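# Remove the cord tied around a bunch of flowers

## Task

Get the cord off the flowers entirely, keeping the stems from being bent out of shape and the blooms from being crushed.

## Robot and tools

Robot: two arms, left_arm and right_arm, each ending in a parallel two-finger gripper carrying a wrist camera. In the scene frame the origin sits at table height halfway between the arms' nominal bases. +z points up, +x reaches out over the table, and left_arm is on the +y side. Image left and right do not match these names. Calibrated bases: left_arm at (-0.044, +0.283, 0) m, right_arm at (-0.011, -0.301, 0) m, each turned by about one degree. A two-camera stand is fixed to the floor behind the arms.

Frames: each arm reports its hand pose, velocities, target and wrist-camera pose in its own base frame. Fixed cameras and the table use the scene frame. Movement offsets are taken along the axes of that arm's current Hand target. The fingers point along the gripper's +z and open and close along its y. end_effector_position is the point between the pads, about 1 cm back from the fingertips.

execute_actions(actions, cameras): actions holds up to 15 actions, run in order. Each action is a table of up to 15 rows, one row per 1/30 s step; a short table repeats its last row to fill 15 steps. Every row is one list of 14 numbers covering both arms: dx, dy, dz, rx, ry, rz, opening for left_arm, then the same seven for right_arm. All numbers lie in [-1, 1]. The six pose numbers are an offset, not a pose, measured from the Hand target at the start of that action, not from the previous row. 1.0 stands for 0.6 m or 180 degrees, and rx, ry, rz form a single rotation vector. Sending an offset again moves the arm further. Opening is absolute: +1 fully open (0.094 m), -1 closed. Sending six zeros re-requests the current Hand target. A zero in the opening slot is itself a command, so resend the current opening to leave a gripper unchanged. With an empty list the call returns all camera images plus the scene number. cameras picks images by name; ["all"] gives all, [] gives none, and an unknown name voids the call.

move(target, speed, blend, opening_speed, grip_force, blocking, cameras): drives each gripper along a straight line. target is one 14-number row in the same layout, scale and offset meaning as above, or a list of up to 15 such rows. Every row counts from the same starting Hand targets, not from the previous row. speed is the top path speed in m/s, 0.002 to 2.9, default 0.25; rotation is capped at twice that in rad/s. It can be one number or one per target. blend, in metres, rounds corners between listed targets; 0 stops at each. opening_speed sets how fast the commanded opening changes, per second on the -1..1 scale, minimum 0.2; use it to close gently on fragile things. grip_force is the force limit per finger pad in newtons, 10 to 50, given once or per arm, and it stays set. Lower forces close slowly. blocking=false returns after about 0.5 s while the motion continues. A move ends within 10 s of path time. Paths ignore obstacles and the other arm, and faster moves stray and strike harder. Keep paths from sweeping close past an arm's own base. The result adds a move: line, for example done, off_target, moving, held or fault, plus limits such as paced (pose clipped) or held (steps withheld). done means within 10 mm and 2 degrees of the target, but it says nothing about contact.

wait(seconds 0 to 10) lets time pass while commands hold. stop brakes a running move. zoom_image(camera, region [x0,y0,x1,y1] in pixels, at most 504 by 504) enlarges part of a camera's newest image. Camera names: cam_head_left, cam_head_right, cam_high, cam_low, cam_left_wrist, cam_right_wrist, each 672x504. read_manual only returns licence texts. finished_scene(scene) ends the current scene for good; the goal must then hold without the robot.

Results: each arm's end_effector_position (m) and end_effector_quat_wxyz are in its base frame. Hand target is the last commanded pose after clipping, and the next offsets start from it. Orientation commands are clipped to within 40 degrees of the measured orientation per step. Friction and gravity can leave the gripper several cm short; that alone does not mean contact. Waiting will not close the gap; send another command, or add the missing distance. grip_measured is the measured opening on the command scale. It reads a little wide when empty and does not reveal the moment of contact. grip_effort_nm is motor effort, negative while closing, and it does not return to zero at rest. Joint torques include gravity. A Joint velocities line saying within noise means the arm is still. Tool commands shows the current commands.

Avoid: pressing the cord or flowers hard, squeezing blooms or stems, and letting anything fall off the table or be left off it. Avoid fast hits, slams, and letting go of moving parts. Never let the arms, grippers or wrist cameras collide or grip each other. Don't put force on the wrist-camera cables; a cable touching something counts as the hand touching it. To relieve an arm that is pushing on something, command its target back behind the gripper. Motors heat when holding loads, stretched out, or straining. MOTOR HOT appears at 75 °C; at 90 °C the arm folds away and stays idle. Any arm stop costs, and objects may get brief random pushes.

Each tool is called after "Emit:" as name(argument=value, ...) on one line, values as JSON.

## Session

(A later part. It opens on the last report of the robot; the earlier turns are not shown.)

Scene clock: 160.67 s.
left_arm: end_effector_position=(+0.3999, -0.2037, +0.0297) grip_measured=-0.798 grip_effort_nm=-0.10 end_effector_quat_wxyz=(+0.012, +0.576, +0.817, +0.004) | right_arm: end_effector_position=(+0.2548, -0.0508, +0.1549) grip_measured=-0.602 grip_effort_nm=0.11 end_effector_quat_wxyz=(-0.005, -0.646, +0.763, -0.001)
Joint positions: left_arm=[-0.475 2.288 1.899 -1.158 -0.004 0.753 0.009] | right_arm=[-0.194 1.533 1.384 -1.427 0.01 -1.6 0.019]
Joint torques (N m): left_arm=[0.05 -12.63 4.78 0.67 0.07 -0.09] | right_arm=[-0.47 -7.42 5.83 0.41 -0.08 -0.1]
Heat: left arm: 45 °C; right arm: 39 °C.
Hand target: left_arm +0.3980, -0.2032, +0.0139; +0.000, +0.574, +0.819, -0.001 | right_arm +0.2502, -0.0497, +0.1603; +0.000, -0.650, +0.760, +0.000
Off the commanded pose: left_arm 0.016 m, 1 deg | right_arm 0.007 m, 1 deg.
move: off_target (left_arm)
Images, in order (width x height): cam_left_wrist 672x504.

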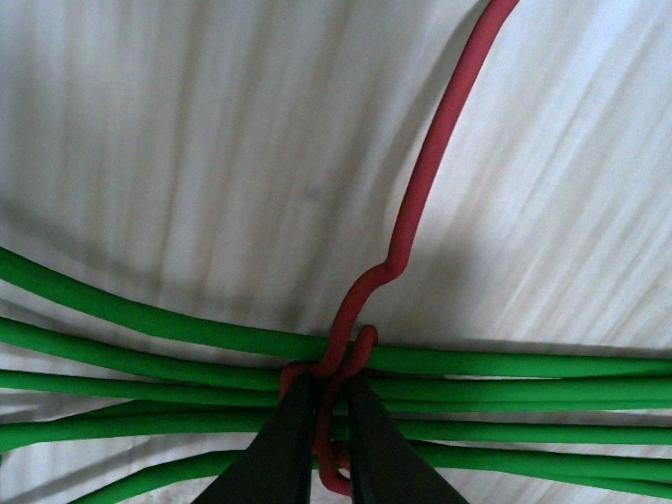

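Emit:
move(target=[[0.0, 0.0, 0.0135, 0, 0, 0, -0.8, 0, 0, 0, 0, 0, 0, -0.6], [0.0, 0.0, 0.0135, 0, 0, 0, -1, 0, 0, 0, 0, 0, 0, -0.6]], speed=0.1, cameras=["cam_left_wrist"])

Emit:
zoom_image(camera="cam_left_wrist", region=[230, 300, 430, 450])

Scene clock: 163.60 s.
left_arm: end_effector_position=(+0.3993, -0.2034, +0.0278) grip_measured=-0.957 grip_effort_nm=-1.02 end_effector_quat_wxyz=(+0.011, +0.576, +0.817, +0.004) | right_arm: end_effector_position=(+0.2548, -0.0508, +0.1549) grip_measured=-0.602 grip_effort_nm=0.11 end_effector_quat_wxyz=(-0.005, -0.646, +0.763, -0.001)
Joint positions: left_arm=[-0.475 2.288 1.891 -1.152 -0.004 0.753 0.002] | right_arm=[-0.194 1.533 1.384 -1.427 0.01 -1.6 0.019]
Joint torques (N m): left_arm=[0.05 -12.21 3.69 0.89 0.07 -0.08] | right_arm=[-0.47 -7.41 5.85 0.41 -0.08 -0.1]
Heat: left arm: 45 °C; right arm: 39 °C.
Hand target: left_arm +0.3980, -0.2032, +0.0058; +0.000, +0.574, +0.819, -0.001 | right_arm +0.2502, -0.0497, +0.1603; +0.000, -0.650, +0.760, +0.000
Off the commanded pose: left_arm 0.022 m, 1 deg | right_arm 0.007 m, 1 deg.
move: off_target (left_arm); target 2's new opening was sent with left_arm's hand 0.022 m and 2 deg from that target
Images, in order (width x height): cam_left_wrist 672x504.

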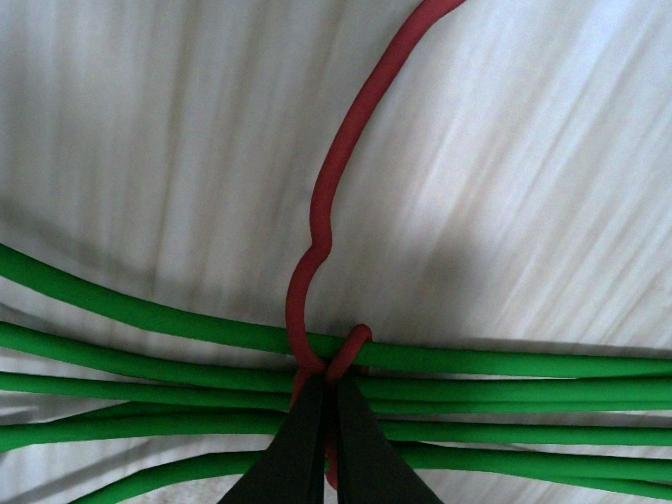

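Scaled by 2.520 from the camera's 672x504 image, which has a finer 960x720 frame.

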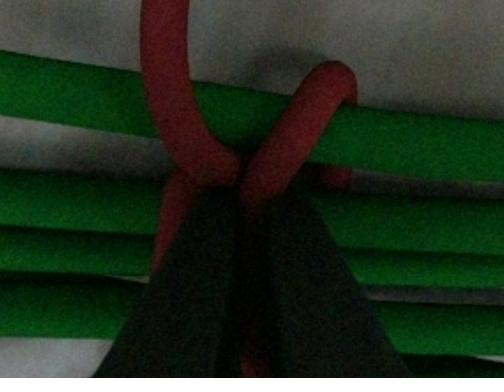

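Emit:
move(target=[[-0.03, 0.0, -0.12, 0, 0, 0, -1, 0, 0, 0, 0, 0, 0, -0.6]], speed=0.1, cameras=["cam_left_wrist", "cam_high"])

Emit:
zoom_image(camera="cam_left_wrist", region=[230, 250, 450, 420])

Scene clock: 167.27 s.
left_arm: end_effector_position=(+0.4050, -0.2164, +0.0841) grip_measured=-0.957 grip_effort_nm=-1.02 end_effector_quat_wxyz=(+0.008, +0.573, +0.819, +0.003) | right_arm: end_effector_position=(+0.2548, -0.0508, +0.1549) grip_measured=-0.602 grip_effort_nm=0.11 end_effector_quat_wxyz=(-0.005, -0.646, +0.763, -0.001)
Joint positions: left_arm=[-0.494 2.344 2.212 -1.422 -0.004 0.727 0.002] | right_arm=[-0.194 1.533 1.384 -1.427 0.01 -1.6 0.019]
Joint torques (N m): left_arm=[-0.64 -13.49 7.3 0.34 0.07 -0.09] | right_arm=[-0.49 -7.41 5.85 0.41 -0.08 -0.1]
Heat: left arm: 44 °C; right arm: 39 °C.
Hand target: left_arm +0.4042, -0.2202, +0.0778; +0.000, +0.574, +0.819, +0.000 | right_arm +0.2502, -0.0497, +0.1603; +0.000, -0.650, +0.760, +0.000
Off the commanded pose: left_arm 0.007 m, 1 deg | right_arm 0.007 m, 1 deg.
move: done
Images, in order (width x height): cam_high 672x504, cam_left_wrist 672x504.

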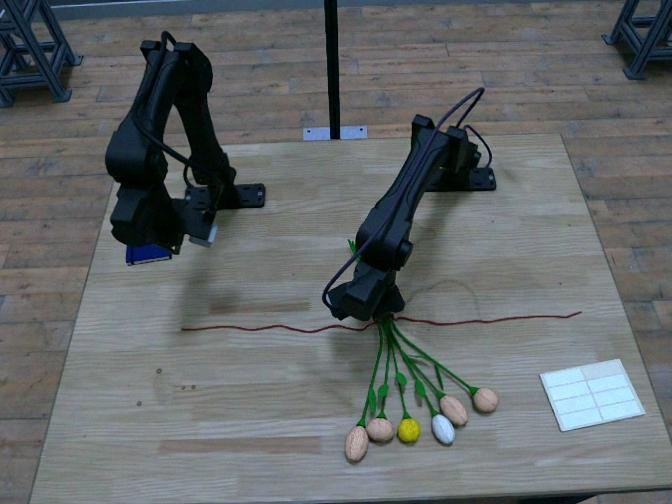

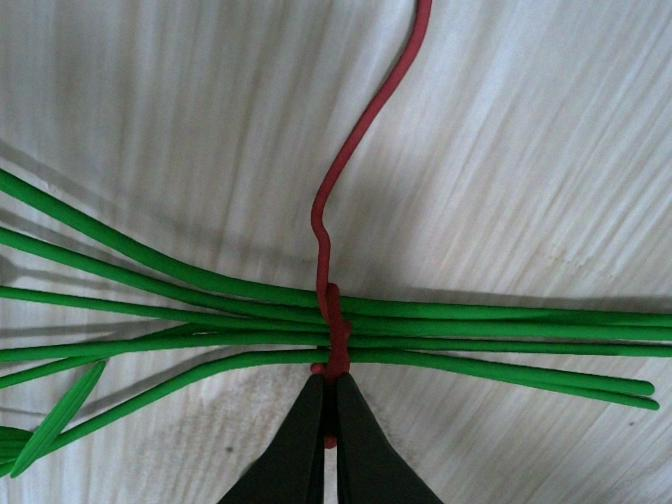

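Scaled by 2.291 from the camera's 672x504 image, which has a finer 960x720 frame.

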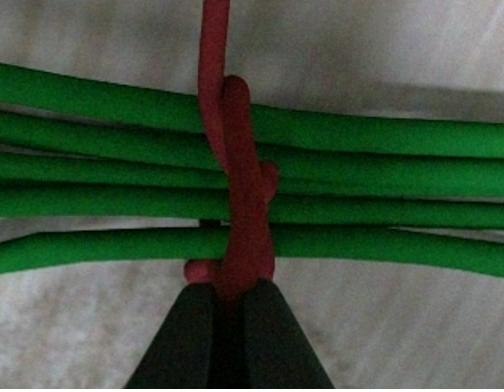

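Emit:
move(target=[[-0.0794, -0.1478, 0.0, 0, 0, 0, -1, 0, 0, 0, 0, 0, 0, -0.6]], speed=0.12, cameras=["cam_left_wrist", "cam_high"])

Emit:
zoom_image(camera="cam_high", region=[300, 230, 500, 380])

Scene clock: 171.73 s.
left_arm: end_effector_position=(+0.3364, -0.2928, +0.0627) grip_measured=-0.957 grip_effort_nm=-1.02 end_effector_quat_wxyz=(-0.021, +0.576, +0.817, +0.004) | right_arm: end_effector_position=(+0.2548, -0.0508, +0.1549) grip_measured=-0.602 grip_effort_nm=0.11 end_effector_quat_wxyz=(-0.005, -0.646, +0.763, -0.001)
Joint positions: left_arm=[-0.72 2.344 2.126 -1.394 -0.004 0.507 0.002] | right_arm=[-0.194 1.533 1.384 -1.427 0.01 -1.6 0.019]
Joint torques (N m): left_arm=[-0.13 -19.82 4.92 0.48 0.08 -0.1] | right_arm=[-0.49 -7.42 5.85 0.41 -0.08 -0.1]
Heat: left arm: 44 °C; right arm: 39 °C.
Hand target: left_arm +0.3370, -0.2951, +0.0778; +0.000, +0.574, +0.819, +0.000 | right_arm +0.2502, -0.0497, +0.1603; +0.000, -0.650, +0.760, +0.000
Off the commanded pose: left_arm 0.015 m, 2 deg | right_arm 0.007 m, 1 deg.
move: off_target (left_arm)
Images, in order (width x height): cam_high 672x504, cam_left_wrist 672x504.

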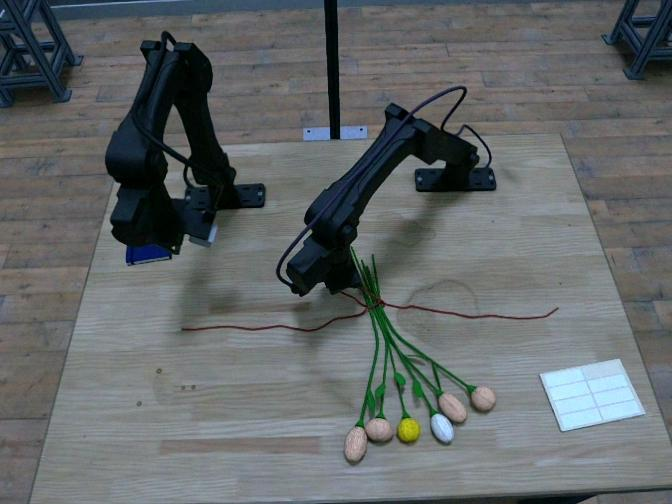

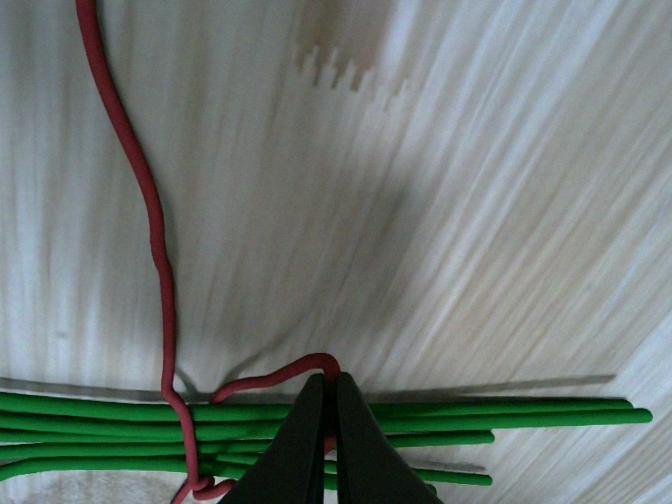

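Scaled by 2.520 from the camera's 672x504 image, which has a finer 960x720 frame.

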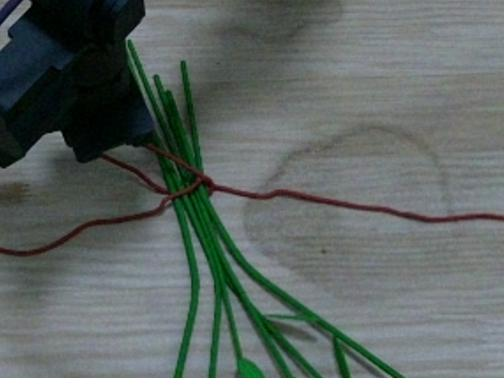

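Emit:
move(target=[[-0.0914, -0.1876, 0.0, 0, 0, 0, -1, 0, 0, 0, 0, 0, 0, -0.6]], speed=0.13, cameras=["cam_left_wrist", "cam_high"])

Emit:
zoom_image(camera="cam_high", region=[260, 220, 500, 380])

Scene clock: 175.37 s.
left_arm: end_effector_position=(+0.2487, -0.3835, +0.0823) grip_measured=-0.957 grip_effort_nm=-1.02 end_effector_quat_wxyz=(+0.005, +0.577, +0.817, +0.000) | right_arm: end_effector_position=(+0.2548, -0.0508, +0.1549) grip_measured=-0.602 grip_effort_nm=0.11 end_effector_quat_wxyz=(-0.005, -0.646, +0.763, -0.001)
Joint positions: left_arm=[-1 2.341 2.199 -1.419 -0.005 0.231 0.002] | right_arm=[-0.194 1.533 1.384 -1.427 0.01 -1.6 0.019]
Joint torques (N m): left_arm=[0.13 -13.81 7.43 0.39 0.08 -0.09] | right_arm=[-0.49 -7.41 5.85 0.41 -0.07 -0.11]
Heat: left arm: 44 °C; right arm: 39 °C.
Hand target: left_arm +0.2499, -0.3850, +0.0781; +0.000, +0.574, +0.819, +0.000 | right_arm +0.2502, -0.0497, +0.1603; +0.000, -0.650, +0.760, +0.000
Off the commanded pose: left_arm 0.005 m, 1 deg | right_arm 0.007 m, 1 deg.
move: done
Images, in order (width x height): cam_high 672x504, cam_left_wrist 672x504.

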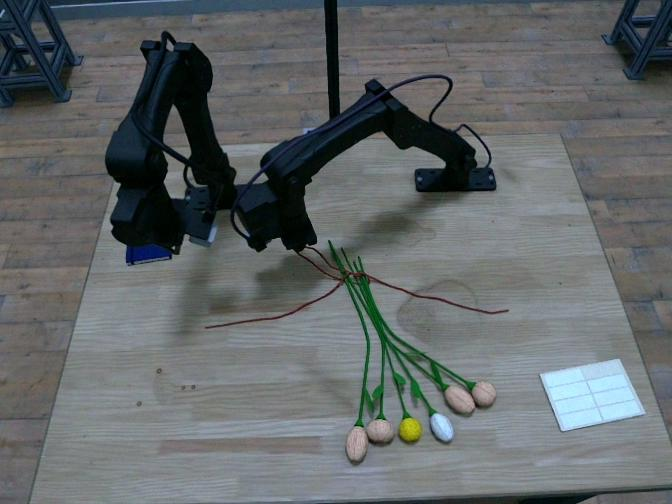

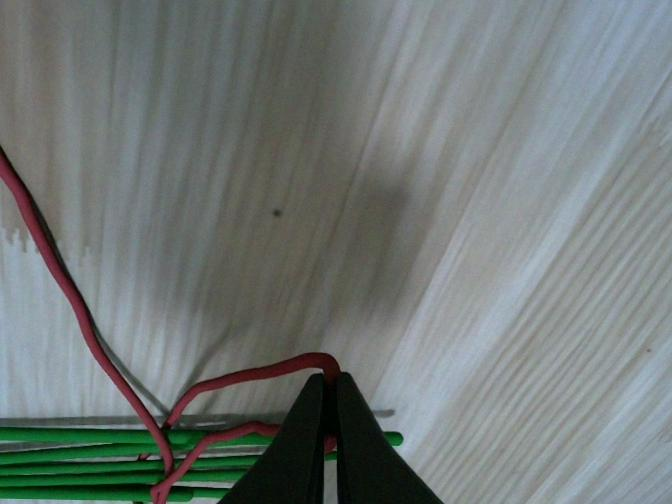

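Scaled by 2.100 from the camera's 672x504 image, which has a finer 960x720 frame.

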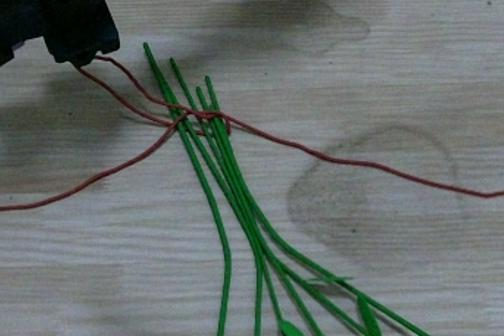

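Emit:
move(target=[[0.025, -0.1485, 0.02, 0, 0, 0, -1, 0, 0, 0, 0, 0, 0, -0.6]], speed=0.12, cameras=["cam_left_wrist", "cam_high"])

Emit:
zoom_image(camera="cam_high", region=[260, 200, 460, 340])

Scene clock: 180.30 s.
left_arm: end_effector_position=(+0.1608, -0.3989, +0.0534) grip_measured=-0.957 grip_effort_nm=-1.02 end_effector_quat_wxyz=(-0.015, +0.577, +0.817, +0.012) | right_arm: end_effector_position=(+0.2548, -0.0508, +0.1549) grip_measured=-0.602 grip_effort_nm=0.11 end_effector_quat_wxyz=(-0.005, -0.646, +0.763, -0.001)
Joint positions: left_arm=[-1.192 2.262 1.95 -1.297 -0.004 0.037 0.002] | right_arm=[-0.194 1.533 1.384 -1.427 0.01 -1.6 0.019]
Joint torques (N m): left_arm=[-0.06 -18.7 4.93 0.51 0.07 -0.1] | right_arm=[-0.49 -7.42 5.85 0.41 -0.08 -0.1]
Heat: left arm: 45 °C; right arm: 39 °C.
Hand target: left_arm +0.1611, -0.4013, +0.0661; +0.000, +0.574, +0.819, +0.000 | right_arm +0.2502, -0.0497, +0.1603; +0.000, -0.650, +0.760, +0.000
Off the commanded pose: left_arm 0.013 m, 2 deg | right_arm 0.007 m, 1 deg.
move: off_target (left_arm)
Images, in order (width x height): cam_high 672x504, cam_left_wrist 672x504.

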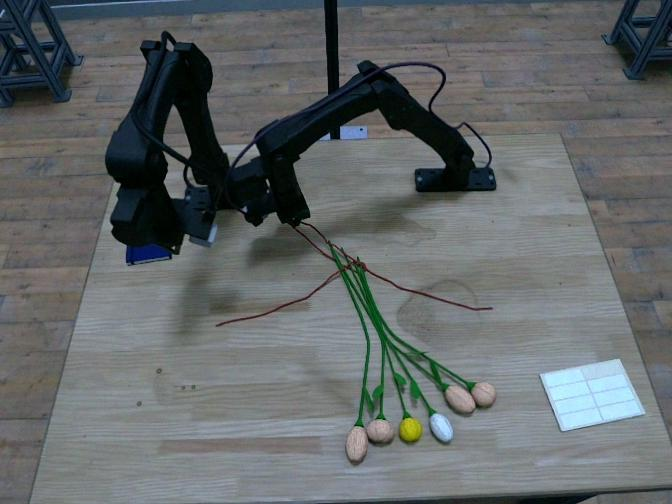

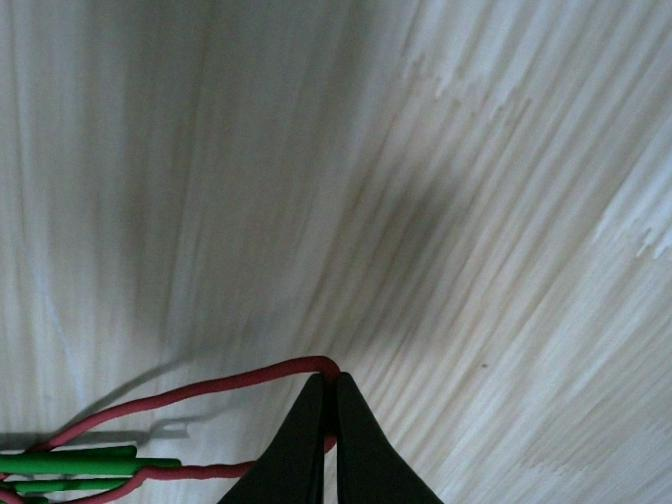

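Scaled by 2.520 from the camera's 672x504 image, which has a finer 960x720 frame.

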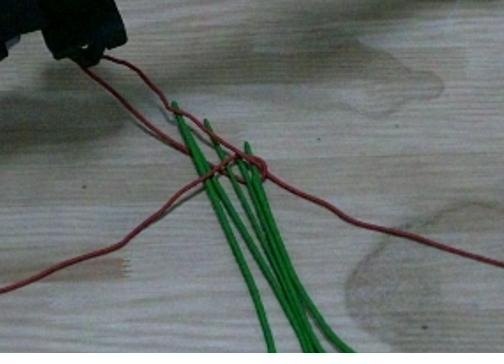

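Emit:
move(target=[[-0.0005, -0.135, 0.0, 0, 0, 0, -1, 0, 0, 0, 0, 0, 0, -0.6]], speed=0.12, cameras=["cam_left_wrist", "cam_high"])

Emit:
zoom_image(camera="cam_high", region=[260, 200, 460, 340])

Scene clock: 183.80 s.
left_arm: end_effector_position=(+0.0831, -0.4238, +0.0548) grip_measured=-0.957 grip_effort_nm=-1.02 end_effector_quat_wxyz=(-0.011, +0.577, +0.816, +0.011) | right_arm: end_effector_position=(+0.2548, -0.0508, +0.1549) grip_measured=-0.602 grip_effort_nm=0.11 end_effector_quat_wxyz=(-0.005, -0.646, +0.763, -0.001)
Joint positions: left_arm=[-1.379 2.262 1.956 -1.296 0 -0.148 0.002] | right_arm=[-0.194 1.533 1.384 -1.427 0.01 -1.6 0.019]
Joint torques (N m): left_arm=[0.36 -16.51 7.31 0.34 0.01 -0.1] | right_arm=[-0.47 -7.42 5.83 0.41 -0.08 -0.1]
Heat: left arm: 47 °C; right arm: 39 °C.
Hand target: left_arm +0.0851, -0.4292, +0.0662; +0.000, +0.574, +0.819, +0.000 | right_arm +0.2502, -0.0497, +0.1603; +0.000, -0.650, +0.760, +0.000
Off the commanded pose: left_arm 0.013 m, 2 deg | right_arm 0.007 m, 1 deg.
move: off_target (left_arm)
Images, in order (width x height): cam_high 672x504, cam_left_wrist 672x504.

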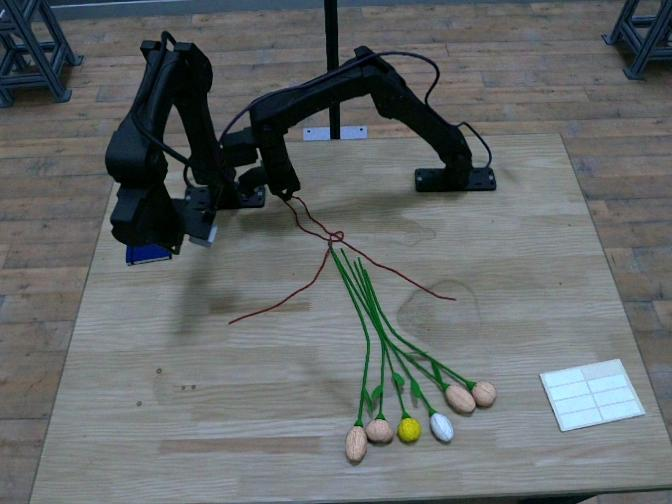

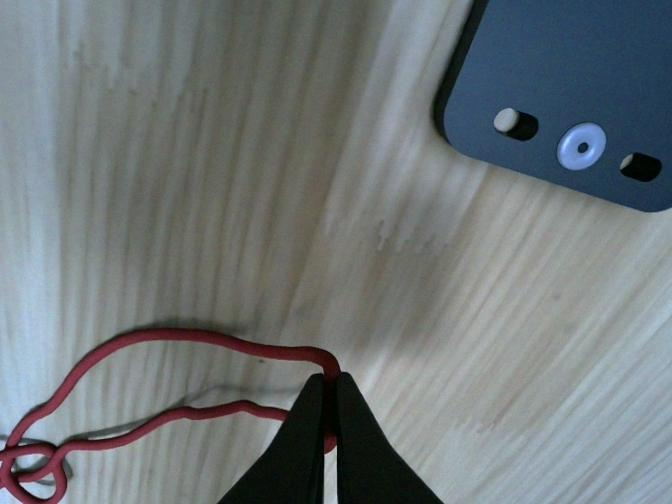

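Scaled by 2.520 from the camera's 672x504 image, which has a finer 960x720 frame.

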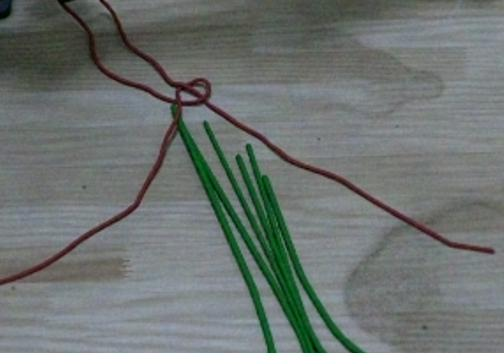

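Emit:
move(target=[[-0.0005, -0.02, -0.2, 0, 0, 0, -1, 0, 0, 0, 0, 0, 0, -0.6]], speed=0.13, cameras=["cam_left_wrist", "cam_high"])

Emit:
zoom_image(camera="cam_high", region=[220, 180, 460, 340])

Scene clock: 189.10 s.
left_arm: end_effector_position=(+0.0769, -0.4337, +0.1740) grip_measured=-0.957 grip_effort_nm=-1.02 end_effector_quat_wxyz=(+0.047, +0.573, +0.817, -0.047) | right_arm: end_effector_position=(+0.2548, -0.0508, +0.1549) grip_measured=-0.602 grip_effort_nm=0.11 end_effector_quat_wxyz=(-0.005, -0.646, +0.763, -0.001)
Joint positions: left_arm=[-1.398 2.18 2.294 -1.553 0 -0.175 0.002] | right_arm=[-0.194 1.533 1.384 -1.427 0.01 -1.6 0.019]
Joint torques (N m): left_arm=[-0.73 -15.99 6.89 0.61 0.03 -0.06] | right_arm=[-0.49 -7.41 5.85 0.41 -0.08 -0.1]
Heat: left arm: 48 °C; right arm: 39 °C.
Hand target: left_arm +0.0739, -0.4334, +0.1862; +0.000, +0.574, +0.819, +0.000 | right_arm +0.2502, -0.0497, +0.1603; +0.000, -0.650, +0.760, +0.000
Off the commanded pose: left_arm 0.012 m, 8 deg | right_arm 0.007 m, 1 deg.
joint sent to its limit (left arm) — joint 4 (wrist pitch), lower limit. The joint targets are off in orientation, not in position.
move: off_target (left_arm)
Images, in order (width x height): cam_high 672x504, cam_left_wrist 672x504.

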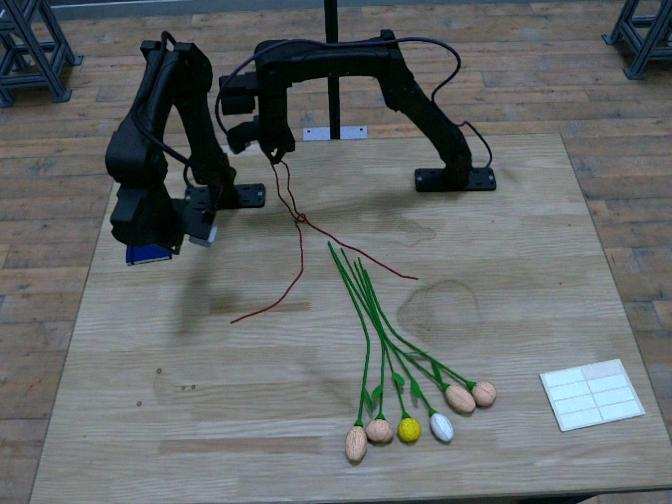

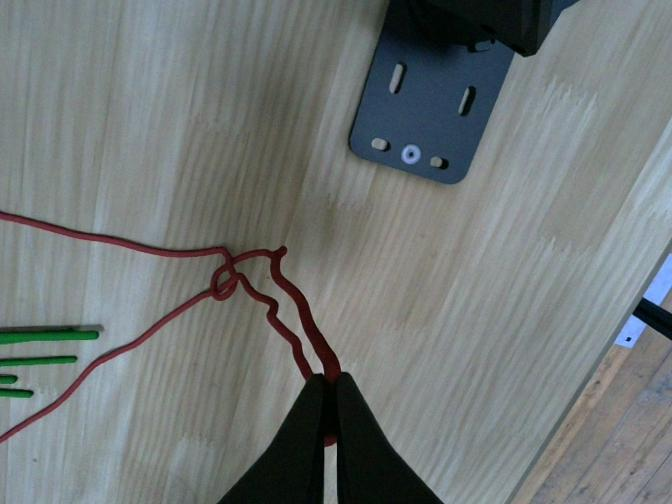

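Scaled by 2.100 from the camera's 672x504 image, which has a finer 960x720 frame.

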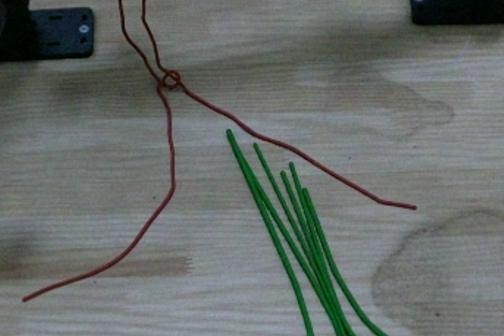

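Emit:
move(target=[[0.06, -0.003, -0.123, 0, 0, -0.22, -1, 0, 0, 0, 0, 0, 0, -0.6], [0.145, -0.043, 0.285, 0, 0, -0.389, -1, 0, 0, 0, 0, 0, 0, -0.6]], speed=0.2, blend=[0.02, 0], cameras=["cam_left_wrist", "cam_high"])

Scene clock: 206.17 s.
left_arm: end_effector_position=(+0.0188, -0.3584, +0.0206) grip_measured=-0.957 grip_effort_nm=-1.02 end_effector_quat_wxyz=(-0.007, +0.003, +1.000, +0.008) | right_arm: end_effector_position=(+0.2548, -0.0508, +0.1549) grip_measured=-0.602 grip_effort_nm=0.11 end_effector_quat_wxyz=(-0.005, -0.646, +0.763, -0.001)
Joint positions: left_arm=[-1.515 1.989 1.389 -0.988 0.013 -1.509 0.002] | right_arm=[-0.194 1.533 1.384 -1.427 0.01 -1.6 0.019]
Joint torques (N m): left_arm=[-0.4 -11.96 3.84 0.81 -0.09 -0.12] | right_arm=[-0.49 -7.42 5.86 0.41 -0.08 -0.1]
Heat: left arm: 45 °C; right arm: 39 °C.
Hand target: left_arm +0.0198, -0.3607, +0.0153; +0.000, +0.001, +1.000, +0.000 | right_arm +0.2502, -0.0497, +0.1603; +0.000, -0.650, +0.760, +0.000
Off the commanded pose: left_arm 0.006 m, 1 deg | right_arm 0.007 m, 1 deg.
move: done
Images, in order (width x height): cam_high 672x504, cam_left_wrist 672x504.

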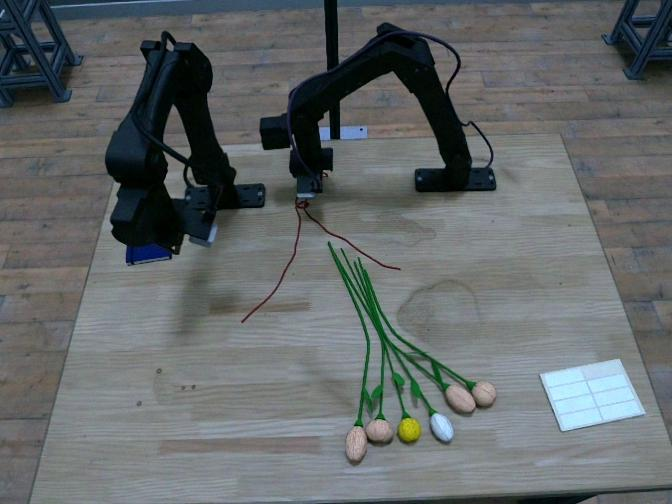

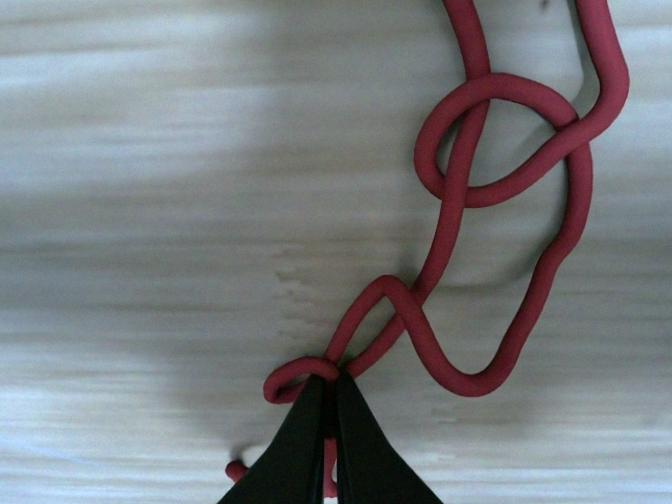

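Emit:
move(target=[[0, 0, 0, 0, 0, 0, -0.6, 0, 0, 0, 0, 0, 0, -0.6], [0, 0, -0.12, 0, 0, 0, -0.6, 0, 0, 0, 0, 0, 0, -0.6]], speed=0.15, cameras=["cam_left_wrist", "cam_high"])

Emit:
zoom_image(camera="cam_high", region=[220, 160, 460, 340])

Scene clock: 209.20 s.
left_arm: end_effector_position=(+0.0182, -0.3600, +0.0783) grip_measured=-0.602 grip_effort_nm=0.10 end_effector_quat_wxyz=(-0.008, +0.002, +1.000, +0.006) | right_arm: end_effector_position=(+0.2548, -0.0508, +0.1549) grip_measured=-0.602 grip_effort_nm=0.11 end_effector_quat_wxyz=(-0.005, -0.646, +0.763, -0.001)
Joint positions: left_arm=[-1.515 1.937 1.552 -1.2 0.016 -1.51 0.019] | right_arm=[-0.194 1.533 1.384 -1.427 0.01 -1.6 0.019]
Joint torques (N m): left_arm=[-0.28 -13.23 6.76 0.25 -0.12 -0.11] | right_arm=[-0.47 -7.42 5.85 0.41 -0.08 -0.11]
Heat: left arm: 45 °C; right arm: 39 °C.
Hand target: left_arm +0.0199, -0.3606, +0.0873; +0.000, +0.000, +1.000, +0.000 | right_arm +0.2502, -0.0497, +0.1603; +0.000, -0.650, +0.760, +0.000
Off the commanded pose: left_arm 0.009 m, 1 deg | right_arm 0.007 m, 1 deg.
move: done
Images, in order (width x height): cam_high 672x504, cam_left_wrist 672x504.

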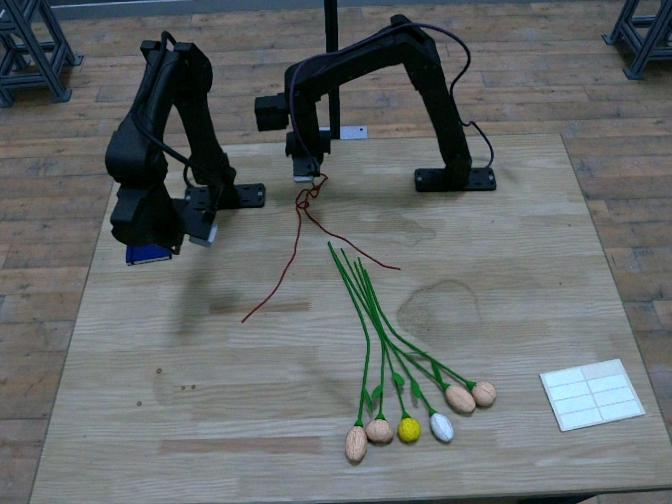

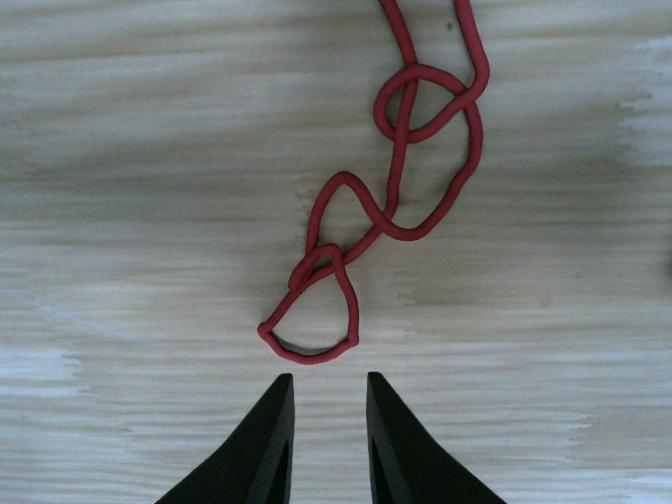

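Scaled by 2.100 from the camera's 672x504 image, which has a finer 960x720 frame.

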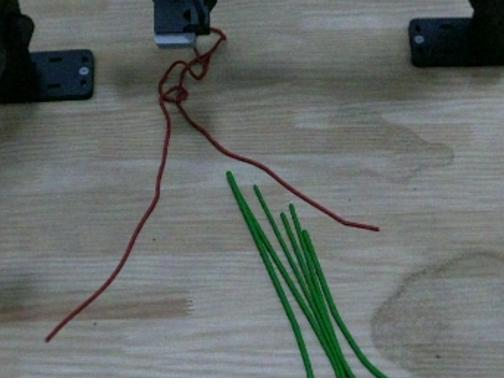

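Emit:
finished_scene(scene=2)

The scene is finished: the task was done.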